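# Seat blue spool on a free post, return frame to rests

## Task

Set the blue spool upright and centred on a post that has nothing on it, and place the frame back onto its rests. Afterwards release everything and move the arms away.

## Robot and tools

Robots: three identical Kinova Gen3 arms, arm1, arm2 and arm3. Each has seven revolute joints, a Robotiq 2F-85 two-finger gripper and a wrist camera (arm1_cam_wrist, arm2_cam_wrist, arm3_cam_wrist). Two room cameras, cam_high and cam_low, are fixed and belong to no arm. The hand reaches roughly 1.0 m out from the joint 1 axis.

Frames: one shared scene frame, origin on the floor, +z up, in metres. Feet (base_link), with each foot's own +x being the direction it faces: arm1 at x=+1.480 y=-0.001 z=+0.784, quat_wxyz=(+0.025, -0.001, -0.003, -1.000); arm2 at x=-0.739 y=+1.279 z=+0.783, quat_wxyz=(+0.856, +0.006, -0.002, -0.517); arm3 at x=-0.741 y=-1.280 z=+0.761, quat_wxyz=(+0.853, +0.000, +0.000, +0.521). The hand point sits between the finger pads (link robotiq_pinch), about 2 cm behind the fingertips when shut or half open, about 0.5 cm when fully open. Hand z points along the fingers; the fingers open and close along hand y.

Joints, all in radians, absolute: joint1_rad (whole arm about its foot's vertical axis, positive clockwise viewed from above, 0 unfolds along the foot's +x), range -69.115 to 69.115; joint2_rad shoulder, -2.249 to 2.249, 0 upright, positive leans forward; joint3_rad upper-arm twist, -69.115 to 69.115; joint4_rad elbow, -2.579 to 2.579, 0 straight; joint5_rad forearm twist, -69.115 to 69.115; joint6_rad wrist bend, -2.099 to 2.099, 0 straight; joint7_rad hand roll, -69.115 to 69.115, positive counter-clockwise seen from behind the hand. gripper_m is the fingertip gap in metres, 0 to 0.085. A joint counts as done within ±0.01 rad (gripper ±0.003 m). Speeds are capped at 1.39 rad/s for joints 1-4 and 1.22 rad/s for joints 5-7; the joints of one arm start and finish together, so the hand may sweep a wide arc.

move: optional keys arm1, arm2, arm3 and cameras. Each arm key holds an object with one key, joints, which maps joint names to absolute target values (radians, or metres for gripper_m). There is one separate object per arm; any joint or arm omitted gets no new target but may still be pushing toward an older one. Every commanded motion begins at once. cameras is a list of names or ["all"]; [] returns no images. An unknown key invalidates the call; an out-of-range number is refused, and a refusal cancels the later move, wait and finished_scene calls in that reply. A call with no arm keys just reports state and images.

wait: seconds from 0 to 10, plus optional cameras; commands nothing new and reports as move does.

zoom_image: camera name and region [x0, y0, x1, y1] in pixels of that camera's latest image (672x504, origin top-left), at most 504 wide and high. Only cameras in the newest images can be zoomed.

read_manual: returns licence texts; no motion.

finished_scene: argument scene (1 to 3) ends the current scene permanently; the spool and frame must stay in place on their own. After ending scene 1, make no further calls in that reply.

Results: per arm, joint_positions, Joint velocities (rad/s, "within noise" when still), joint torques (N m, signed toward larger joint values, with fixed per-arm offsets and noise), Flange force along hand x y z (includes held weight; "no reading" near singular poses), and joint_status per key. The "move" line lists each arm sent motion, "done" or its worst status. Status words: off_target (stopped short, may still push), time_out (target dropped, holds in place), not_followed (a collision check withheld the targets; the arm may keep trying until given new ones), limit_stop_at_motor_heat (resend the target). on_its_own shows uncommanded activity. An arm listed under "as last shown" was not commanded; its status reads "not commanded". Images may lag the state slightly; the "pictures" line gives their order. Camera calibration (K, distortion, T_world_to_cam) is in the original listing; room cameras may have shifted up to about 2.3 degrees and 9 mm.

Gripping: closing from wide open with gripper_m well under the object width grips hardest; re-open and re-close to tighten. There is no force setting.

Avoid: pressing two arms together (closing fingers onto another arm's fingers counts) – this fails the scene; the collision check can act late and ignores fingers. The arm does not stop on contact and can shove hard; a torque above 104.5 N m (joints 1-4) or 51.3 N m (joints 5-7), or drifting over 5 degrees from plan, freezes that arm for 10 s. Long stretched holds or pushing at unreachable targets heat motors; at 75 °C the arm sags for 30-60 s. Do not drop parts, release moving parts, slam, strike fixed or heavy things, grip hard on something still resting on a surface, or knock anything off the work area or onto the floor. Loose objects may occasionally get nudged by outside pushes.

Each tool is called after ">>>" by a JSON object that holds its "op" and its "data", one argument or row to a line.

## Session

>>> {"op": "move", "data": {

}}

Scene clock: 0.00 s.
Joint torques (N m): no reading
Motor temperatures (°C): arm1=[31 41 33 30 40 46 41] | arm2=[37 34 33 34 35 48 42] | arm3=[37 34 37 34 40 41 40]
Flange force (N): no reading
Joint velocities: within noise
arm1.joint_positions: joint1_rad=+0.029 joint2_rad=-0.383 joint3_rad=-0.097 joint4_rad=+1.568 joint5_rad=-0.073 joint6_rad=+1.961 joint7_rad=+1.324 gripper_m=+0.085
arm1.joint_status: not commanded
arm1.hand: x=+1.3502 y=-0.0161 z=+1.2662 quat_wxyz=(-0.018, -0.998, +0.054, -0.006) (m; scene frame)
arm2.joint_positions: joint1_rad=-0.284 joint2_rad=-0.447 joint3_rad=-0.110 joint4_rad=+1.474 joint5_rad=-0.055 joint6_rad=+2.032 joint7_rad=+1.658 gripper_m=+0.085
arm2.joint_status: not commanded
arm2.hand: x=-0.6569 y=+1.2037 z=+1.2997 quat_wxyz=(-0.040, -0.289, -0.956, +0.009) (m; scene frame)
arm3.joint_positions: joint1_rad=-0.151 joint2_rad=-0.484 joint3_rad=-0.079 joint4_rad=+1.519 joint5_rad=-0.011 joint6_rad=+1.926 joint7_rad=+1.250 gripper_m=+0.085
arm3.joint_status: not commanded
arm3.hand: x=-0.6956 y=-1.1576 z=+1.2729 quat_wxyz=(-0.071, +0.479, -0.873, -0.056) (m; scene frame)
pictures: arm1_cam_wrist, arm2_cam_wrist, arm3_cam_wrist, cam_high, cam_low

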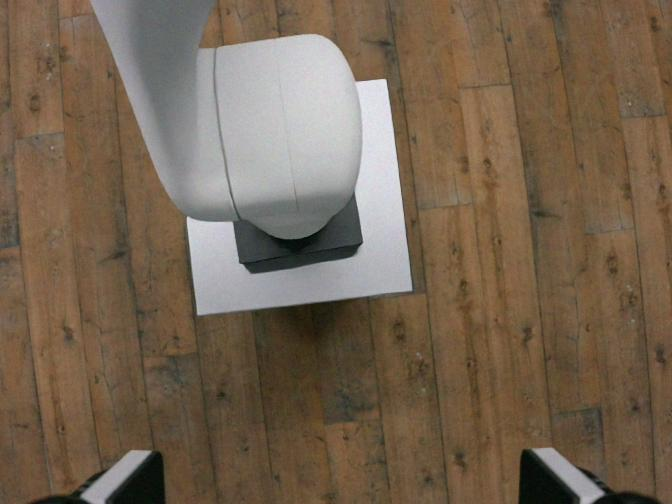

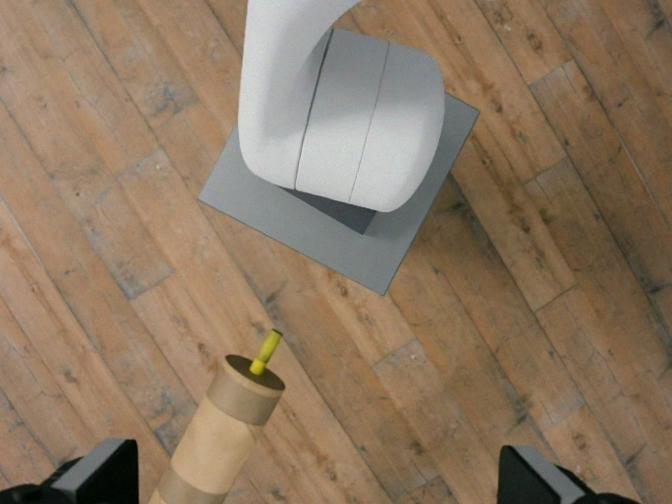

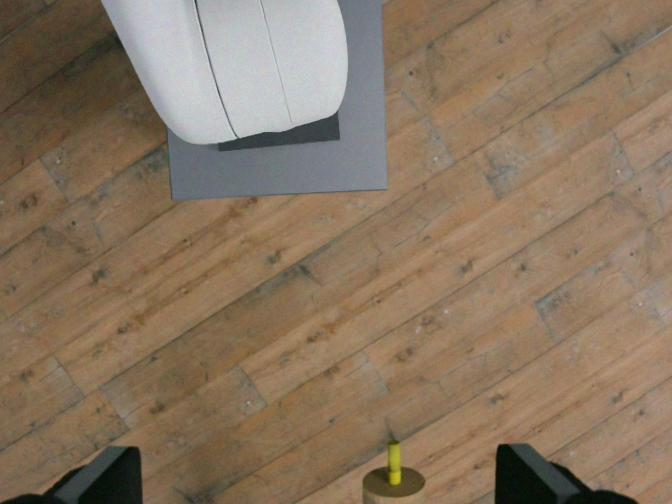

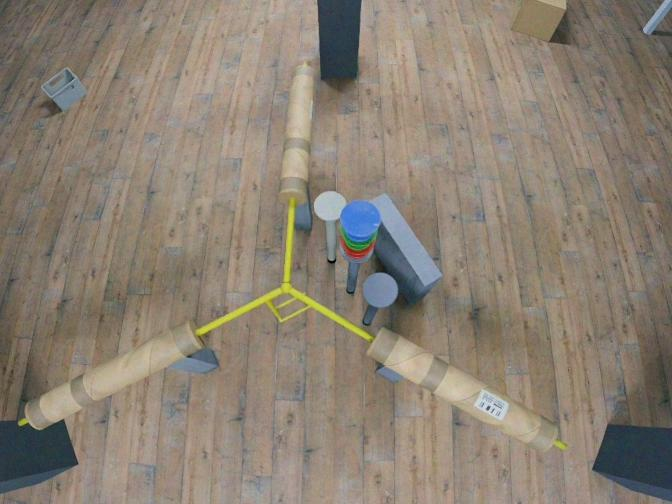

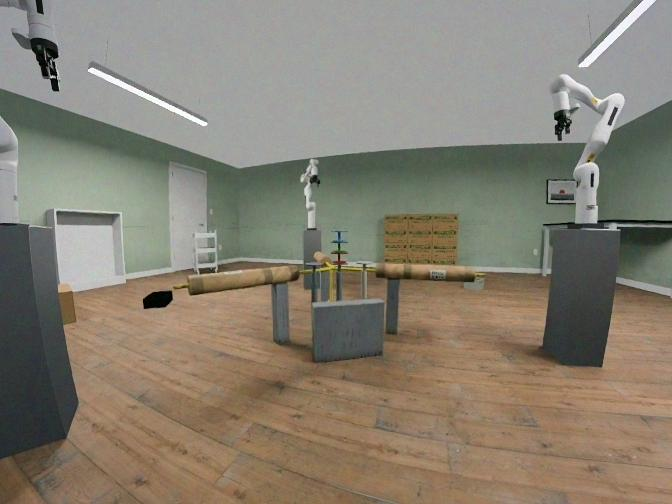

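>>> {"op": "zoom_image", "data": {
  "camera": "cam_high",
  "region": [160, 160, 460, 400]
}}

>>> {"op": "zoom_image", "data": {
  "camera": "cam_low",
  "region": [260, 210, 420, 380]
}}

>>> {"op": "zoom_image", "data": {
  "camera": "cam_low",
  "region": [130, 210, 530, 380]
}}

>>> {"op": "zoom_image", "data": {
  "camera": "cam_high",
  "region": [0, 0, 500, 480]
}}

Scaled by 1.680 from the camera's 672x504 image, which has a finer 960x720 frame.

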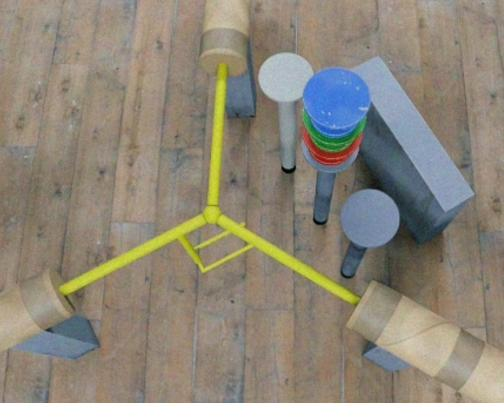

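Scaled by 2.965 from the camera's 672x504 image, which has a finer 960x720 frame.

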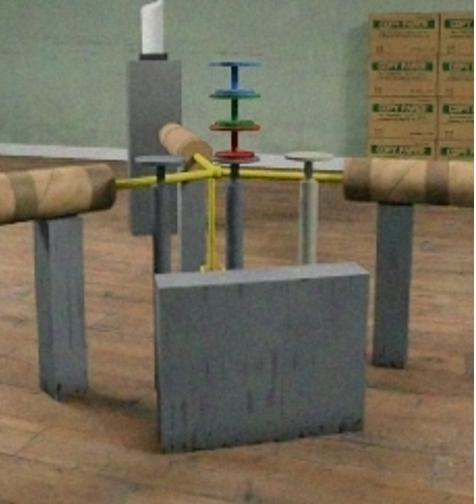

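Scaled by 1.260 from the camera's 672x504 image, which has a finer 960x720 frame.

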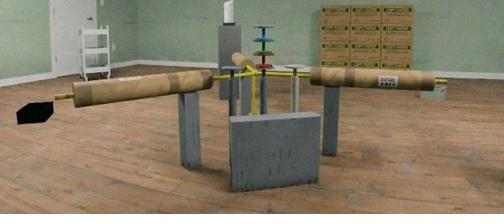

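Scaled by 1.008 from the camera's 672x504 image, which has a finer 960x720 frame.

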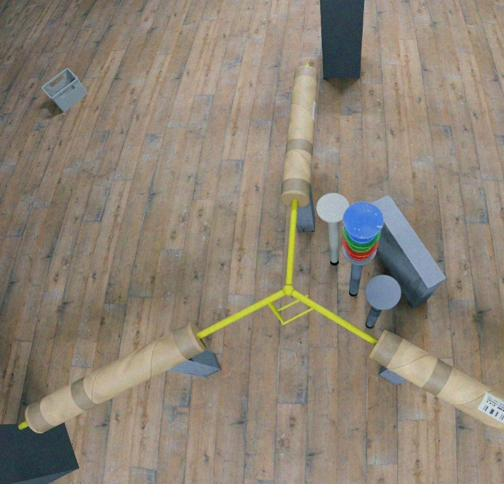

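>>> {"op": "zoom_image", "data": {
  "camera": "cam_high",
  "region": [250, 265, 330, 335]
}}

>>> {"op": "zoom_image", "data": {
  "camera": "cam_low",
  "region": [300, 225, 370, 310]
}}

>>> {"op": "zoom_image", "data": {
  "camera": "cam_high",
  "region": [300, 180, 440, 320]
}}

>>> {"op": "zoom_image", "data": {
  "camera": "cam_high",
  "region": [480, 380, 600, 480]
}}

>>> {"op": "zoom_image", "data": {
  "camera": "cam_high",
  "region": [0, 380, 120, 480]
}}

>>> {"op": "zoom_image", "data": {
  "camera": "cam_high",
  "region": [250, 40, 350, 220]
}}

>>> {"op": "zoom_image", "data": {
  "camera": "arm2_cam_wrist",
  "region": [140, 300, 340, 500]
}}

Scaled by 6.300 from the camera's 672x504 image, which has a finer 960x720 frame.

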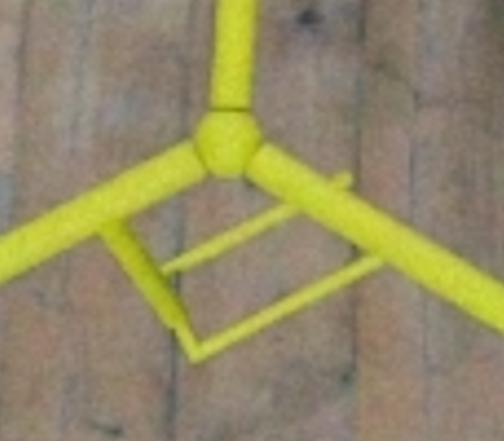

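Scaled by 5.929 from the camera's 672x504 image, which has a finer 960x720 frame.

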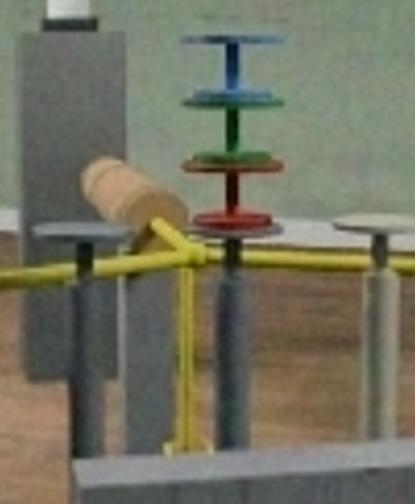

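Scaled by 3.600 from the camera's 672x504 image, which has a finer 960x720 frame.

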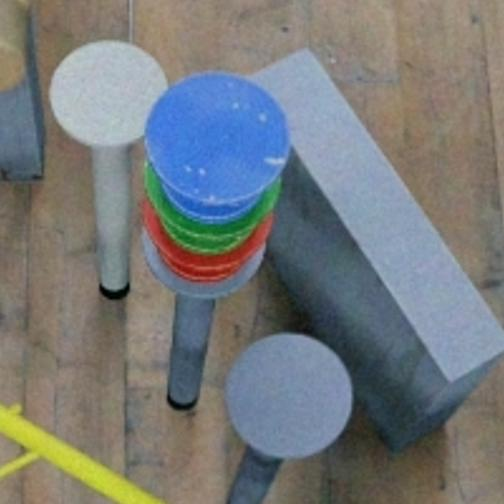

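Scaled by 4.200 from the camera's 672x504 image, which has a finer 960x720 frame.

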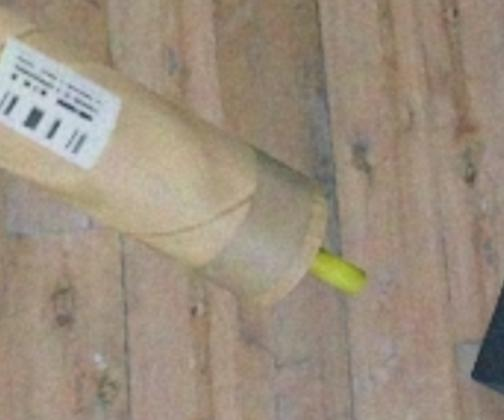

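Scaled by 4.200 from the camera's 672x504 image, which has a finer 960x720 frame.

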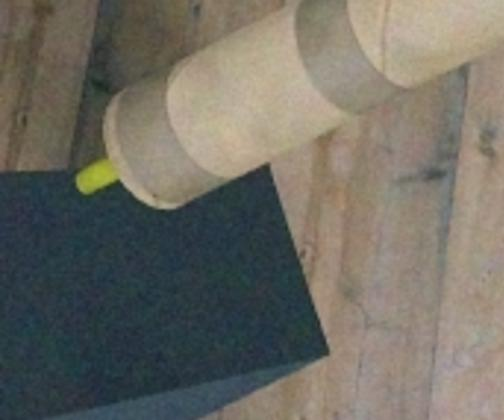

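Scaled by 2.800 from the camera's 672x504 image, which has a finer 960x720 frame.

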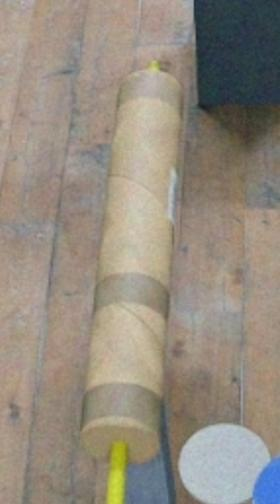

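Scaled by 2.520.

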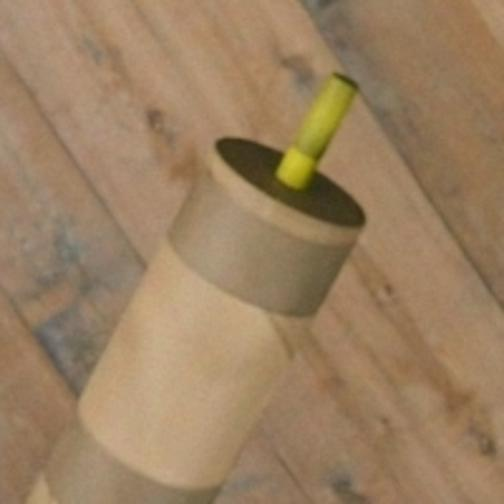

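>>> {"op": "move", "data": {
  "arm1": {"joints":{"joint1_rad":0.302,"joint2_rad":1.341,"joint3_rad":0,"joint4_rad":1.350,"joint5_rad":0,"joint6_rad":0.450,"joint7_rad":1.822}},
  "arm2": {"joints":{"joint1_rad":-0.2085,"joint2_rad":1.327,"joint3_rad":0,"joint4_rad":2.228,"joint5_rad":0,"joint6_rad":-0.413,"joint7_rad":1.402}},
  "arm3": {"joints":{"joint1_rad":-0.2216,"joint2_rad":1.3276,"joint3_rad":0,"joint4_rad":1.2495,"joint5_rad":0,"joint6_rad":0.5645,"joint7_rad":1.305}}
}}

Scene clock: 107.10 s.
Joint torques (N m): arm1=[-0.07 -23.55 0.06 -3.15 0.31 0.22 -0.09] | arm2=[-0.91 -14.15 0.9 4.52 -0.46 -0.24 -0.13] | arm3=[1.11 -24.24 0.59 -4.1 -0.19 -0.05 0.01]
Motor temperatures (°C): arm1=[31 40 32 30 40 45 41] | arm2=[36 33 32 33 35 47 41] | arm3=[37 33 36 33 39 41 40]
Flange force (N): arm1=[-2.1 -0.2 1.3] | arm2=[-6.4 -1.8 -3.8] | arm3=[-2.6 1.9 0.8]
move: arm1 done; arm2 done; arm3 done
Joint velocities: within noise
arm1.joint_positions: joint1_rad=+0.302 joint2_rad=+1.341 joint3_rad=+0.000 joint4_rad=+1.350 joint5_rad=+0.000 joint6_rad=+0.450 joint7_rad=+1.822 gripper_m=+0.085
arm1.joint_status: all done
arm1.hand: x=+0.9566 y=+0.1587 z=+0.5700 quat_wxyz=(-0.003, -1.000, +0.000, +0.001) (m; scene frame)
arm2.joint_positions: joint1_rad=-0.209 joint2_rad=+1.327 joint3_rad=+0.000 joint4_rad=+2.228 joint5_rad=+0.000 joint6_rad=-0.413 joint7_rad=+1.402 gripper_m=+0.085
arm2.joint_status: all done
arm2.hand: x=-0.5760 y=+1.0482 z=+0.5700 quat_wxyz=(-0.002, -0.500, -0.866, -0.006) (m; scene frame)
arm3.joint_positions: joint1_rad=-0.222 joint2_rad=+1.328 joint3_rad=+0.000 joint4_rad=+1.249 joint5_rad=+0.000 joint6_rad=+0.564 joint7_rad=+1.305 gripper_m=+0.085
arm3.joint_status: all done
arm3.hand: x=-0.5723 y=-0.7285 z=+0.5703 quat_wxyz=(+0.000, +0.502, -0.865, +0.000) (m; scene frame)
pictures: arm1_cam_wrist, arm2_cam_wrist, arm3_cam_wrist, cam_high, cam_low
camera_calibration:
arm1_cam_wrist: T_world_to_cam=[[-0.0133918, -0.999908, -0.00200886, 0.174846], [-0.999842, 0.0134144, -0.0116659, 1.01339], [0.0116918, 0.00185231, -0.99993, 0.705684], [0, 0, 0, 1]] pos_world=[1.00732, 0.159929, 0.717808]
arm2_cam_wrist: T_world_to_cam=[[0.841361, 0.539526, 0.0320061, -0.101637], [0.53988, -0.841737, -0.00298298, 1.24726], [0.0253313, 0.0197892, -0.999483, 0.711333], [0, 0, 0, 1]] pos_world=[-0.605877, 1.09062, 0.717939]
arm3_cam_wrist: T_world_to_cam=[[-0.867018, 0.497567, 0.0265905, -0.154299], [0.498031, 0.867032, 0.0148633, 0.96141], [-0.0156593, 0.0261296, -0.999536, 0.731765], [0, 0, 0, 1]] pos_world=[-0.601133, -0.775919, 0.721238]

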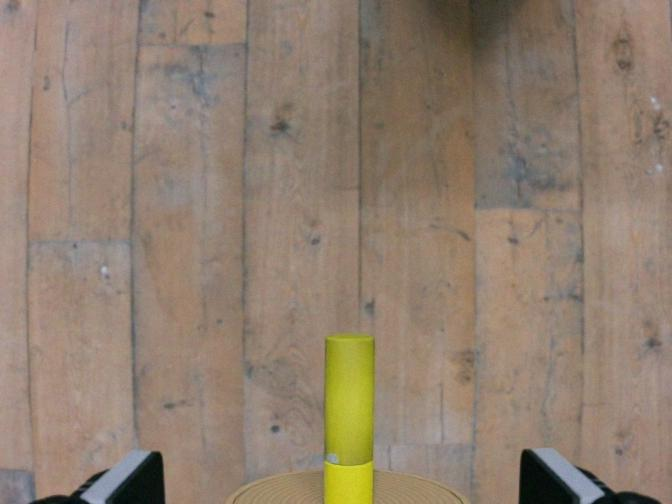

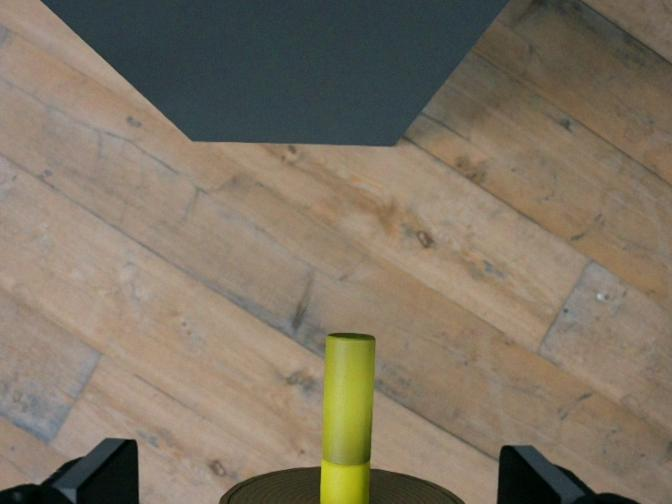

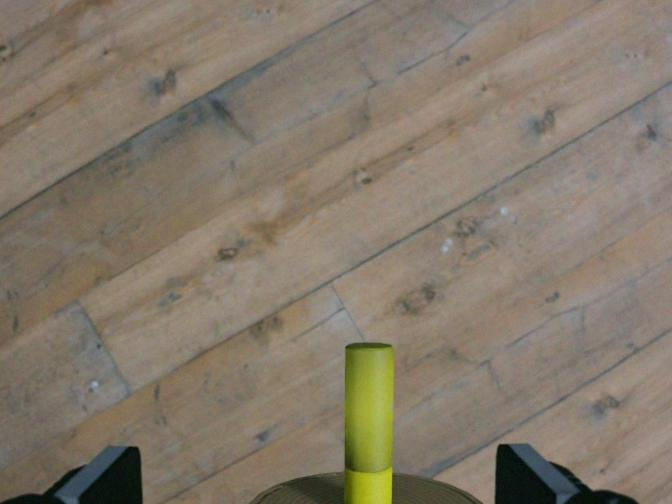

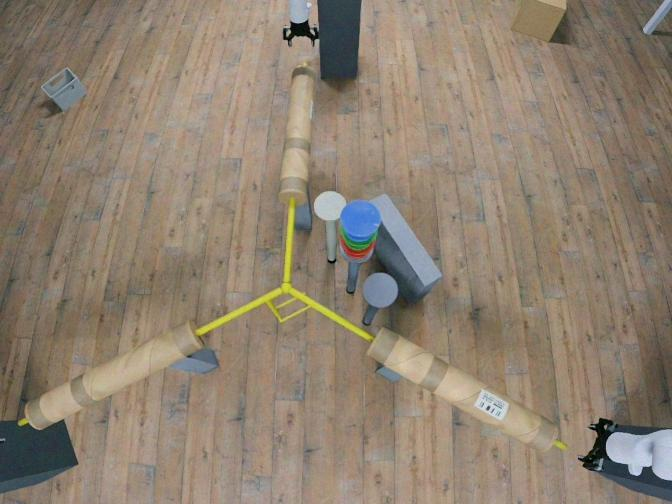

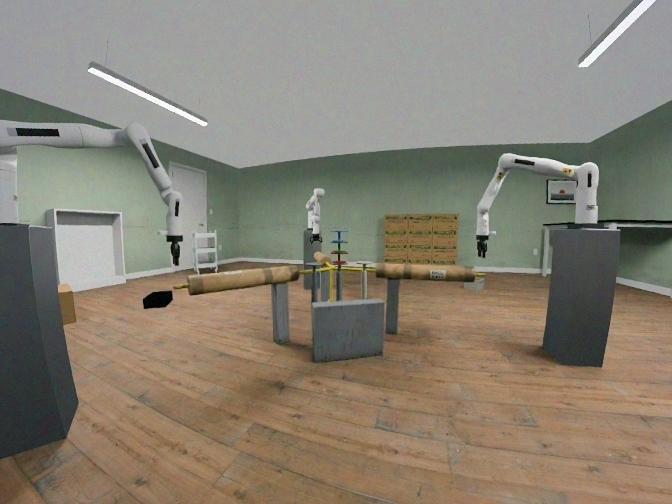

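>>> {"op": "move", "data": {
  "arm1": {"joints":{"joint1_rad":0.2924,"joint2_rad":1.6401,"joint4_rad":1.076,"joint6_rad":0.4255,"joint7_rad":1.802}},
  "arm2": {"joints":{"joint1_rad":-0.2518,"joint2_rad":1.6435,"joint4_rad":1.9432,"joint6_rad":-0.4451,"joint7_rad":1.3476}},
  "arm3": {"joints":{"joint1_rad":-0.2481,"joint2_rad":1.6396,"joint4_rad":0.9253,"joint6_rad":0.5767,"joint7_rad":1.2677}}
}}

Scene clock: 142.30 s.
Joint torques (N m): arm1=[-0.04 -23.74 0.08 -2.94 0.25 0.2 -0.07] | arm2=[-0.93 -14.57 0.82 4.76 -0.47 -0.2 -0.1] | arm3=[1.06 -24.81 0.51 -4.23 -0.15 -0.03 0.01]
Motor temperatures (°C): arm1=[31 41 32 30 40 45 41] | arm2=[36 33 32 33 35 47 41] | arm3=[37 33 35 33 39 41 40]
Flange force (N): arm1=[-2.5 -0.2 2.0] | arm2=[-5.5 -1.5 -1.8] | arm3=[-2.9 2.0 1.6]
move: arm1 done; arm2 done; arm3 done
Joint velocities: within noise
arm1.joint_positions: joint1_rad=+0.292 joint2_rad=+1.640 joint3_rad=+0.000 joint4_rad=+1.076 joint5_rad=+0.000 joint6_rad=+0.425 joint7_rad=+1.802 gripper_m=+0.085
arm1.joint_status: all done
arm1.hand: x=+0.9523 y=+0.1536 z=+0.4417 quat_wxyz=(-0.003, -1.000, +0.006, +0.001) (m; scene frame)
arm2.joint_positions: joint1_rad=-0.252 joint2_rad=+1.643 joint3_rad=+0.000 joint4_rad=+1.943 joint5_rad=+0.000 joint6_rad=-0.445 joint7_rad=+1.348 gripper_m=+0.085
arm2.joint_status: all done
arm2.hand: x=-0.5633 y=+1.0547 z=+0.4421 quat_wxyz=(-0.002, -0.505, -0.863, -0.006) (m; scene frame)
arm3.joint_positions: joint1_rad=-0.248 joint2_rad=+1.640 joint3_rad=+0.000 joint4_rad=+0.925 joint5_rad=+0.000 joint6_rad=+0.577 joint7_rad=+1.268 gripper_m=+0.085
arm3.joint_status: all done
arm3.hand: x=-0.5836 y=-0.7100 z=+0.4422 quat_wxyz=(+0.000, +0.497, -0.867, +0.000) (m; scene frame)
pictures: arm1_cam_wrist, arm2_cam_wrist, arm3_cam_wrist, cam_high, cam_low
camera_calibration:
arm1_cam_wrist: T_world_to_cam=[[-0.0237918, -0.999715, -0.00182329, 0.179273], [-0.999641, 0.0238124, -0.0122948, 1.00613], [0.0123348, 0.00153012, -0.999923, 0.576852], [0, 0, 0, 1]] pos_world=[1.00292, 0.154381, 0.589505]
arm2_cam_wrist: T_world_to_cam=[[0.847282, 0.530179, 0.0319979, -0.0985107], [0.530523, -0.847666, -0.00271372, 1.2463], [0.0256848, 0.0192749, -0.999484, 0.583906], [0, 0, 0, 1]] pos_world=[-0.592723, 1.09742, 0.59014]
arm3_cam_wrist: T_world_to_cam=[[-0.861591, 0.506906, 0.0266105, -0.160082], [0.50737, 0.8616, 0.0148624, 0.954499], [-0.0153938, 0.0263067, -0.999535, 0.603245], [0, 0, 0, 1]] pos_world=[-0.612924, -0.757119, 0.593038]

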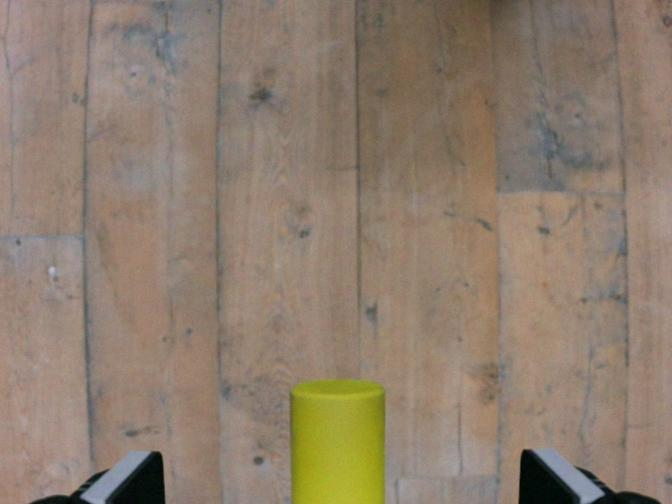

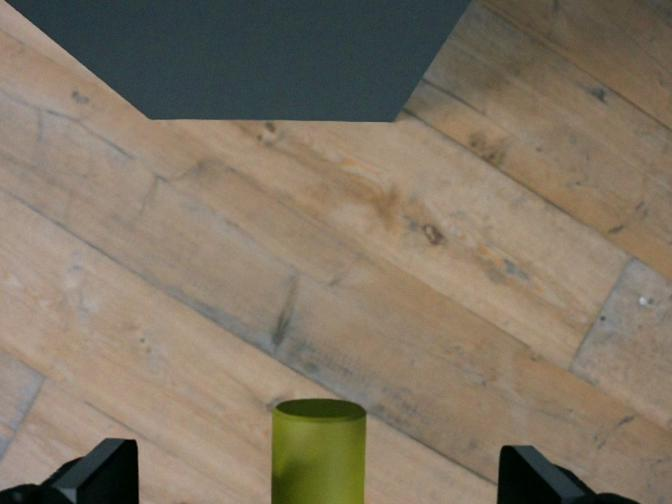

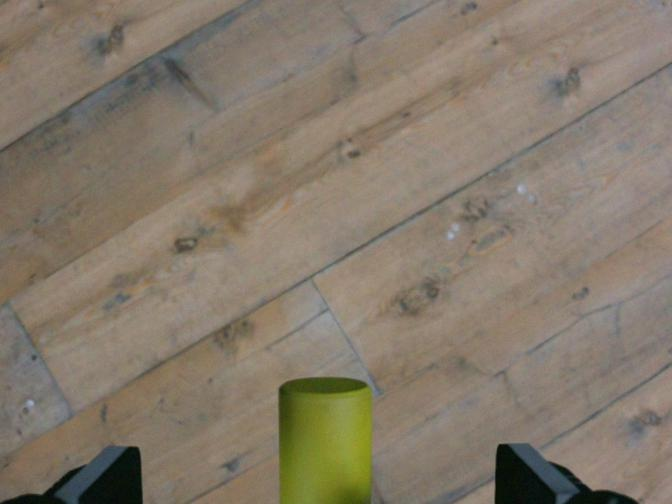

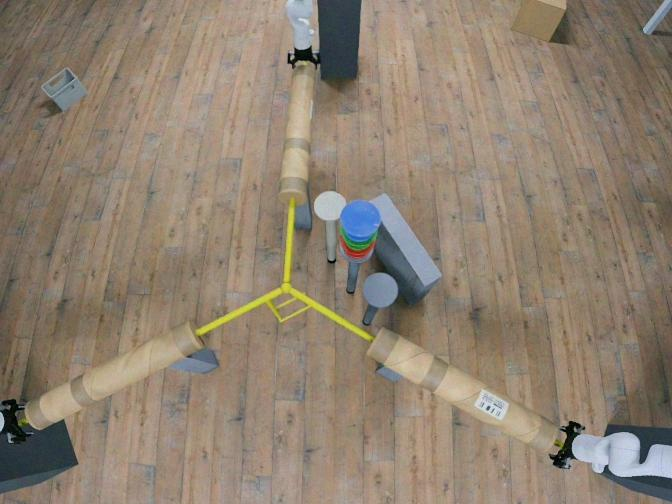

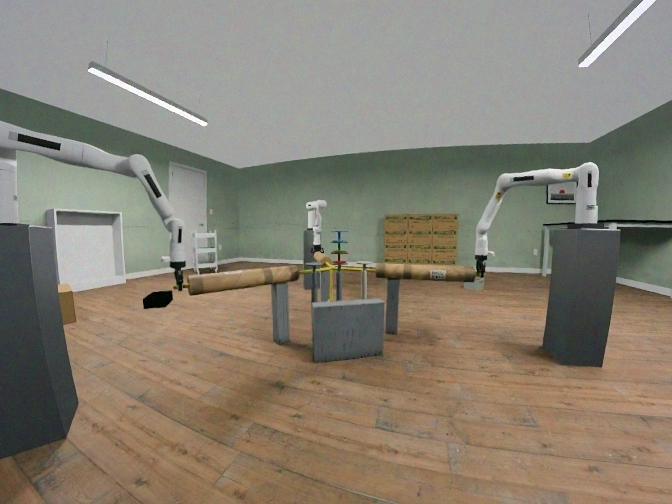

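>>> {"op": "move", "data": {
  "arm1": {"joints":{"gripper_m":0.006}},
  "arm2": {"joints":{"gripper_m":0.006}},
  "arm3": {"joints":{"gripper_m":0.006}}
}}

Scene clock: 148.27 s.
Joint torques (N m): arm1=[-2.02 -21.42 -1.87 -4.9 -0.01 -1.62 0.05] | arm2=[-1.14 -10.75 0.29 2.46 -0.31 -0.34 -0.07] | arm3=[3.43 -22.3 2.66 -4.93 0.51 -1.25 0.05]
Motor temperatures (°C): arm1=[31 41 32 30 40 45 41] | arm2=[36 33 32 33 35 47 41] | arm3=[37 34 35 33 39 41 40]
Flange force (N): arm1=[3.4 -2.0 -8.6] | arm2=[-5.0 -2.1 -16.5] | arm3=[1.3 5.1 -6.3]
move: arm1 off_target; arm2 off_target; arm3 off_target
Joint velocities: within noise
arm1.joint_positions: joint1_rad=+0.292 joint2_rad=+1.640 joint3_rad=+0.000 joint4_rad=+1.076 joint5_rad=+0.000 joint6_rad=+0.425 joint7_rad=+1.802 gripper_m=+0.018
arm1.joint_status: gripper_m off_target (ended at +0.018, target +0.006)
arm1.hand: x=+0.9522 y=+0.1537 z=+0.4417 quat_wxyz=(-0.003, -1.000, +0.006, +0.001) (m; scene frame)
arm2.joint_positions: joint1_rad=-0.252 joint2_rad=+1.644 joint3_rad=+0.000 joint4_rad=+1.943 joint5_rad=+0.000 joint6_rad=-0.445 joint7_rad=+1.348 gripper_m=+0.018
arm2.joint_status: gripper_m off_target (ended at +0.018, target +0.006)
arm2.hand: x=-0.5633 y=+1.0547 z=+0.4421 quat_wxyz=(-0.002, -0.505, -0.863, -0.006) (m; scene frame)
arm3.joint_positions: joint1_rad=-0.248 joint2_rad=+1.640 joint3_rad=+0.000 joint4_rad=+0.925 joint5_rad=+0.000 joint6_rad=+0.577 joint7_rad=+1.268 gripper_m=+0.018
arm3.joint_status: gripper_m off_target (ended at +0.018, target +0.006)
arm3.hand: x=-0.5836 y=-0.7100 z=+0.4422 quat_wxyz=(+0.000, +0.497, -0.867, +0.000) (m; scene frame)
pictures: arm1_cam_wrist, arm2_cam_wrist, arm3_cam_wrist, cam_high, cam_low
camera_calibration:
arm1_cam_wrist: T_world_to_cam=[[-0.0237908, -0.999715, -0.00192326, 0.179331], [-0.999641, 0.0238126, -0.0122925, 1.00613], [0.0123347, 0.00163012, -0.999923, 0.576837], [0, 0, 0, 1]] pos_world=[1.00292, 0.154381, 0.589505]
arm2_cam_wrist: T_world_to_cam=[[0.847282, 0.530179, 0.0319979, -0.0985637], [0.530523, -0.847666, -0.00271372, 1.24639], [0.0256848, 0.0192749, -0.999484, 0.583905], [0, 0, 0, 1]] pos_world=[-0.592723, 1.09752, 0.59014]
arm3_cam_wrist: T_world_to_cam=[[-0.861616, 0.506862, 0.0266105, -0.160134], [0.507326, 0.861626, 0.0148635, 0.95449], [-0.0153945, 0.0263068, -0.999535, 0.603344], [0, 0, 0, 1]] pos_world=[-0.612924, -0.757119, 0.593138]

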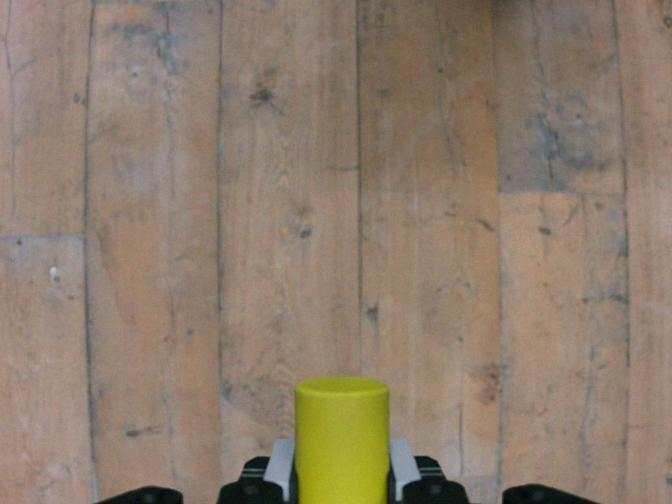

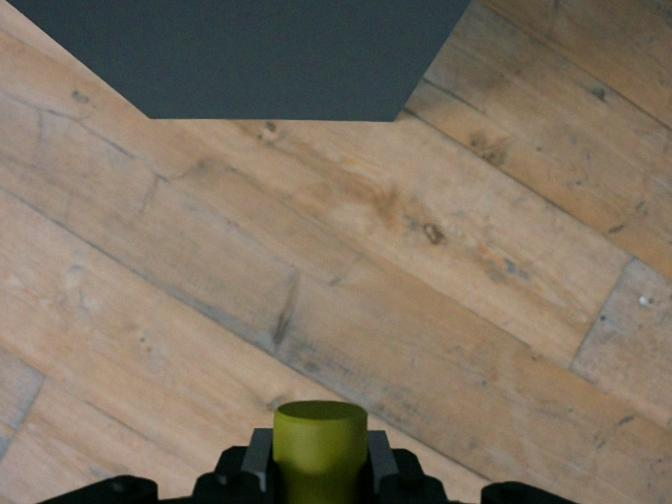

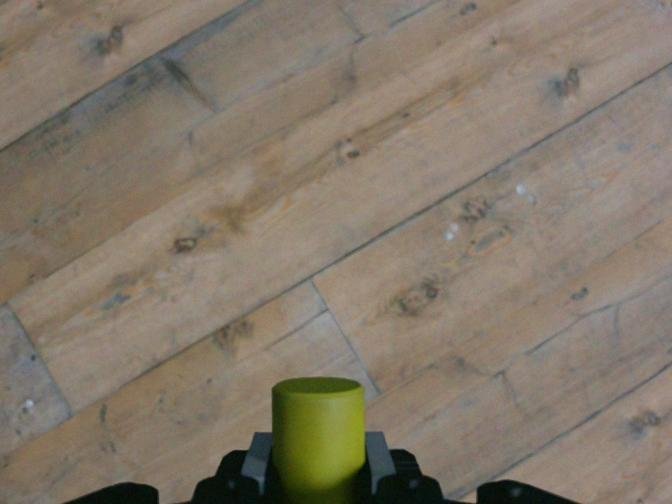

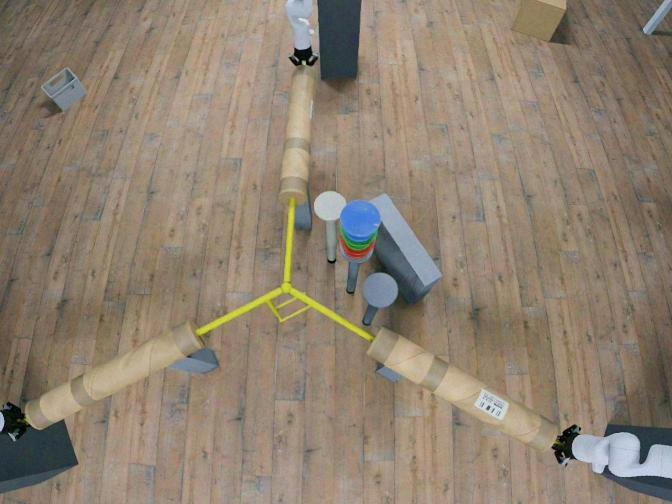

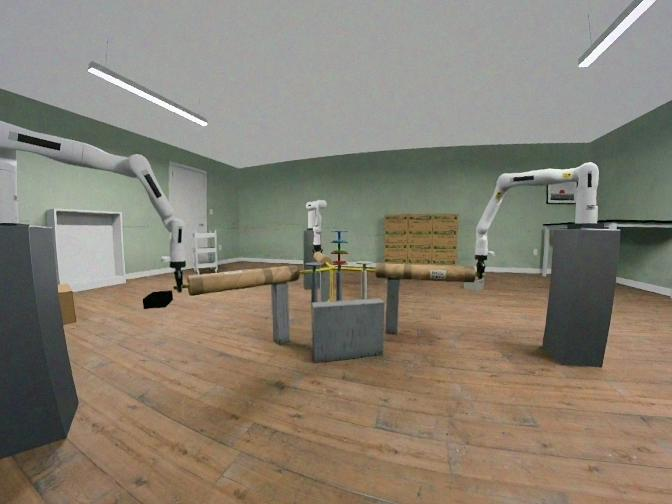

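>>> {"op": "move", "data": {
  "arm1": {"joints":{"joint2_rad":1.5915,"joint4_rad":1.128,"joint6_rad":0.4221}},
  "arm2": {"joints":{"joint2_rad":1.5972,"joint4_rad":1.9928,"joint6_rad":-0.4484}},
  "arm3": {"joints":{"joint2_rad":1.5909,"joint4_rad":0.9777,"joint6_rad":0.573}},
  "cameras": ["arm1_cam_wrist","arm2_cam_wrist","arm3_cam_wrist"]
}}

>>> {"op": "move", "data": {
  "arm1": {"joints":{"joint2_rad":1.3227,"joint4_rad":1.3515,"joint6_rad":0.4674}},
  "arm2": {"joints":{"joint2_rad":1.2967,"joint4_rad":2.2391,"joint6_rad":-0.3942}},
  "arm3": {"joints":{"joint2_rad":1.3277,"joint4_rad":1.1934,"joint6_rad":0.6205}}
}}

Scene clock: 181.90 s.
Joint torques (N m): arm1=[-1.34 -25.75 -1.06 -3.1 0.16 0.42 0.09] | arm2=[-1.06 -13.67 0.3 7.61 -0.33 0.96 -0.17] | arm3=[2.39 -26.83 1.78 -4.29 0.15 0.19 0.02]
Motor temperatures (°C): arm1=[31 41 32 30 40 45 41] | arm2=[36 33 32 32 35 47 41] | arm3=[36 34 35 33 39 41 40]
Flange force (N): arm1=[-2.4 -2.3 6.1] | arm2=[-9.4 -1.5 2.6] | arm3=[-3.8 4.6 6.0]
move: arm1 done; arm2 done; arm3 done
Joint velocities: within noise
arm1.joint_positions: joint1_rad=+0.292 joint2_rad=+1.592 joint3_rad=+0.000 joint4_rad=+1.128 joint5_rad=+0.000 joint6_rad=+0.422 joint7_rad=+1.802 gripper_m=+0.018
arm1.joint_status: all done
arm1.hand: x=+0.9524 y=+0.1537 z=+0.4617 quat_wxyz=(-0.003, -1.000, +0.006, +0.001) (m; scene frame)
arm2.joint_positions: joint1_rad=-0.252 joint2_rad=+1.597 joint3_rad=+0.000 joint4_rad=+1.993 joint5_rad=+0.000 joint6_rad=-0.448 joint7_rad=+1.348 gripper_m=+0.018
arm2.joint_status: all done
arm2.hand: x=-0.5635 y=+1.0545 z=+0.4620 quat_wxyz=(-0.002, -0.505, -0.863, -0.006) (m; scene frame)
arm3.joint_positions: joint1_rad=-0.248 joint2_rad=+1.591 joint3_rad=+0.000 joint4_rad=+0.978 joint5_rad=+0.000 joint6_rad=+0.573 joint7_rad=+1.268 gripper_m=+0.018
arm3.joint_status: all done
arm3.hand: x=-0.5836 y=-0.7101 z=+0.4620 quat_wxyz=(+0.000, +0.497, -0.867, +0.000) (m; scene frame)
pictures: arm1_cam_wrist, arm2_cam_wrist, arm3_cam_wrist
camera_calibration:
arm1_cam_wrist: T_world_to_cam=[[-0.0237914, -0.999715, -0.00182567, 0.179413], [-0.99964, 0.0238122, -0.0123948, 1.00653], [0.0124347, 0.00153012, -0.999922, 0.596748], [0, 0, 0, 1]] pos_world=[1.00302, 0.154481, 0.609504]
arm2_cam_wrist: T_world_to_cam=[[0.847282, 0.530179, 0.0319979, -0.0989249], [0.530523, -0.847666, -0.00271372, 1.24638], [0.0256848, 0.0192749, -0.999484, 0.603803], [0, 0, 0, 1]] pos_world=[-0.592923, 1.09732, 0.61004]
arm3_cam_wrist: T_world_to_cam=[[-0.86159, 0.506907, 0.0266105, -0.160559], [0.507372, 0.861599, 0.0148624, 0.95429], [-0.0153937, 0.0263067, -0.999535, 0.623138], [0, 0, 0, 1]] pos_world=[-0.612924, -0.757219, 0.612938]

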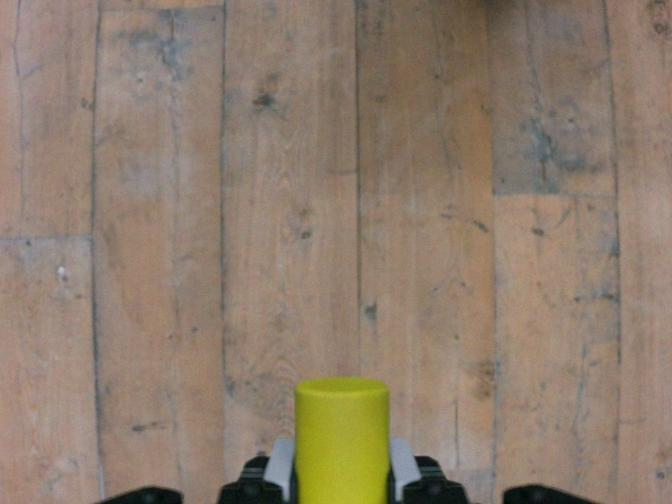

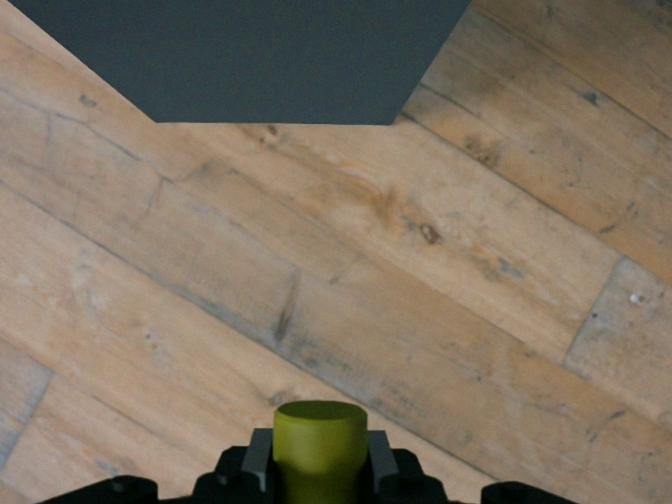

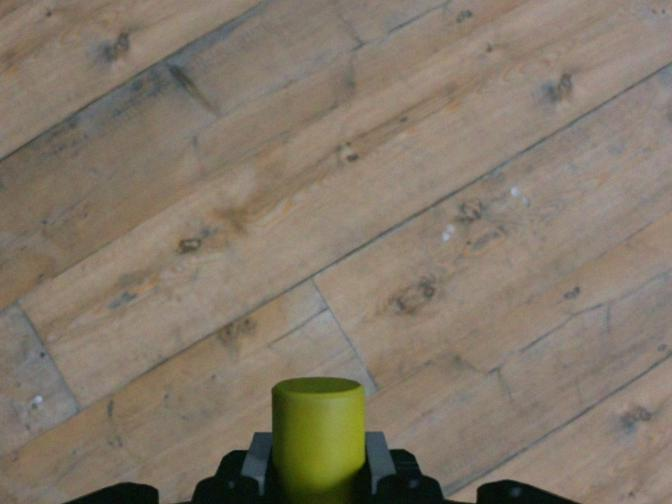

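Scene clock: 183.33 s.
Joint torques (N m): arm1=[-0.44 -25.3 -0.42 -3.05 0.2 0.65 -0.02] | arm2=[-0.06 -16.36 2.68 3.81 -0.8 -0.86 -0.05] | arm3=[0.57 -29.27 0.27 -7.91 -0.3 -1.34 0]
Motor temperatures (°C): arm1=[31 41 32 30 40 45 41] | arm2=[36 33 32 32 35 47 41] | arm3=[36 34 35 33 39 41 40]
Flange force (N): arm1=[-3.5 -1.1 5.6] | arm2=[-4.1 1.4 0.6] | arm3=[2.0 -0.2 5.1]
move: arm1 done; arm2 done; arm3 done
Joint velocities: within noise
arm1.joint_positions: joint1_rad=+0.292 joint2_rad=+1.323 joint3_rad=+0.000 joint4_rad=+1.351 joint5_rad=+0.000 joint6_rad=+0.467 joint7_rad=+1.802 gripper_m=+0.018
arm1.joint_status: all done
arm1.hand: x=+0.9524 y=+0.1544 z=+0.5799 quat_wxyz=(-0.003, -1.000, +0.006, +0.001) (m; scene frame)
arm2.joint_positions: joint1_rad=-0.252 joint2_rad=+1.297 joint3_rad=+0.000 joint4_rad=+2.239 joint5_rad=+0.000 joint6_rad=-0.394 joint7_rad=+1.348 gripper_m=+0.018
arm2.joint_status: all done
arm2.hand: x=-0.5646 y=+1.0535 z=+0.5801 quat_wxyz=(-0.002, -0.505, -0.863, -0.006) (m; scene frame)
arm3.joint_positions: joint1_rad=-0.248 joint2_rad=+1.328 joint3_rad=+0.000 joint4_rad=+1.193 joint5_rad=+0.000 joint6_rad=+0.620 joint7_rad=+1.268 gripper_m=+0.018
arm3.joint_status: all done
arm3.hand: x=-0.5836 y=-0.7100 z=+0.5801 quat_wxyz=(+0.000, +0.497, -0.867, +0.000) (m; scene frame)
pictures: arm1_cam_wrist, arm2_cam_wrist, arm3_cam_wrist, cam_high, cam_low
camera_calibration:
arm1_cam_wrist: T_world_to_cam=[[-0.0237905, -0.999715, -0.00192325, 0.180399], [-0.999641, 0.0238124, -0.0122925, 1.00791], [0.0123347, 0.00163012, -0.999923, 0.715024], [0, 0, 0, 1]] pos_world=[1.00302, 0.155181, 0.727705]
arm2_cam_wrist: T_world_to_cam=[[0.847282, 0.530179, 0.0319979, -0.101323], [0.530523, -0.847666, -0.00271372, 1.24638], [0.0256848, 0.0192749, -0.999484, 0.721787], [0, 0, 0, 1]] pos_world=[-0.593923, 1.09632, 0.72804]
arm3_cam_wrist: T_world_to_cam=[[-0.861547, 0.50698, 0.0266105, -0.163758], [0.507444, 0.861556, 0.0148606, 0.952512], [-0.0153924, 0.0263065, -0.999535, 0.74118], [0, 0, 0, 1]] pos_world=[-0.613023, -0.757119, 0.731038]

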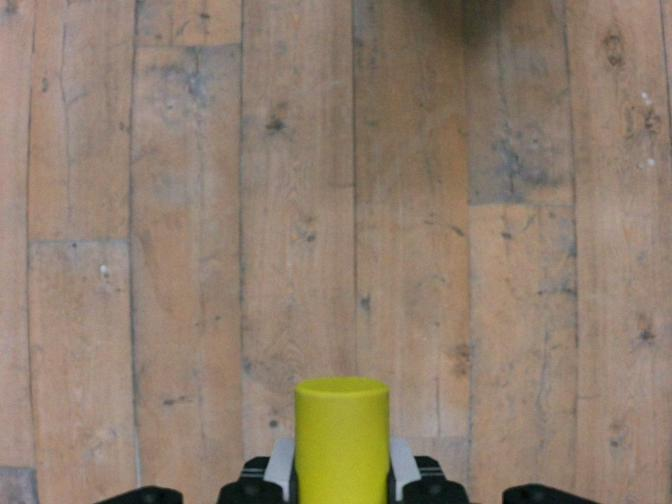

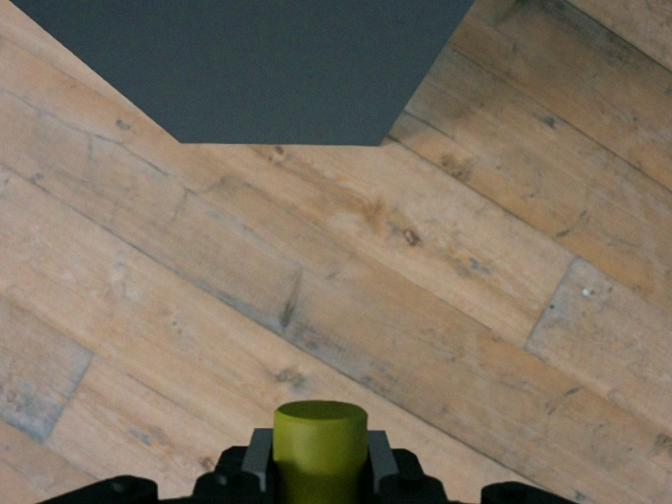

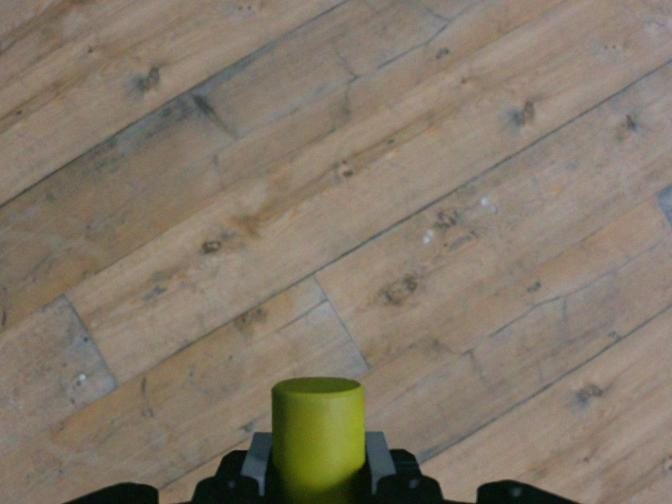

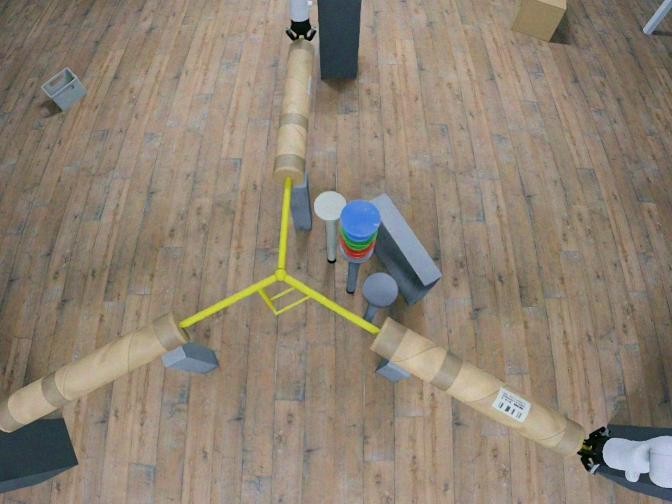

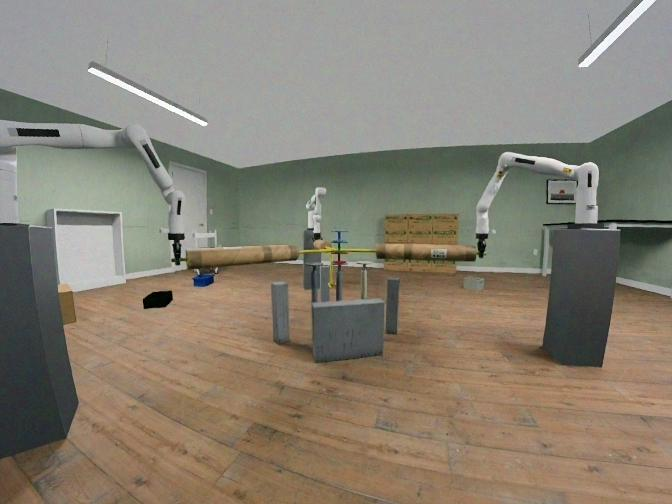

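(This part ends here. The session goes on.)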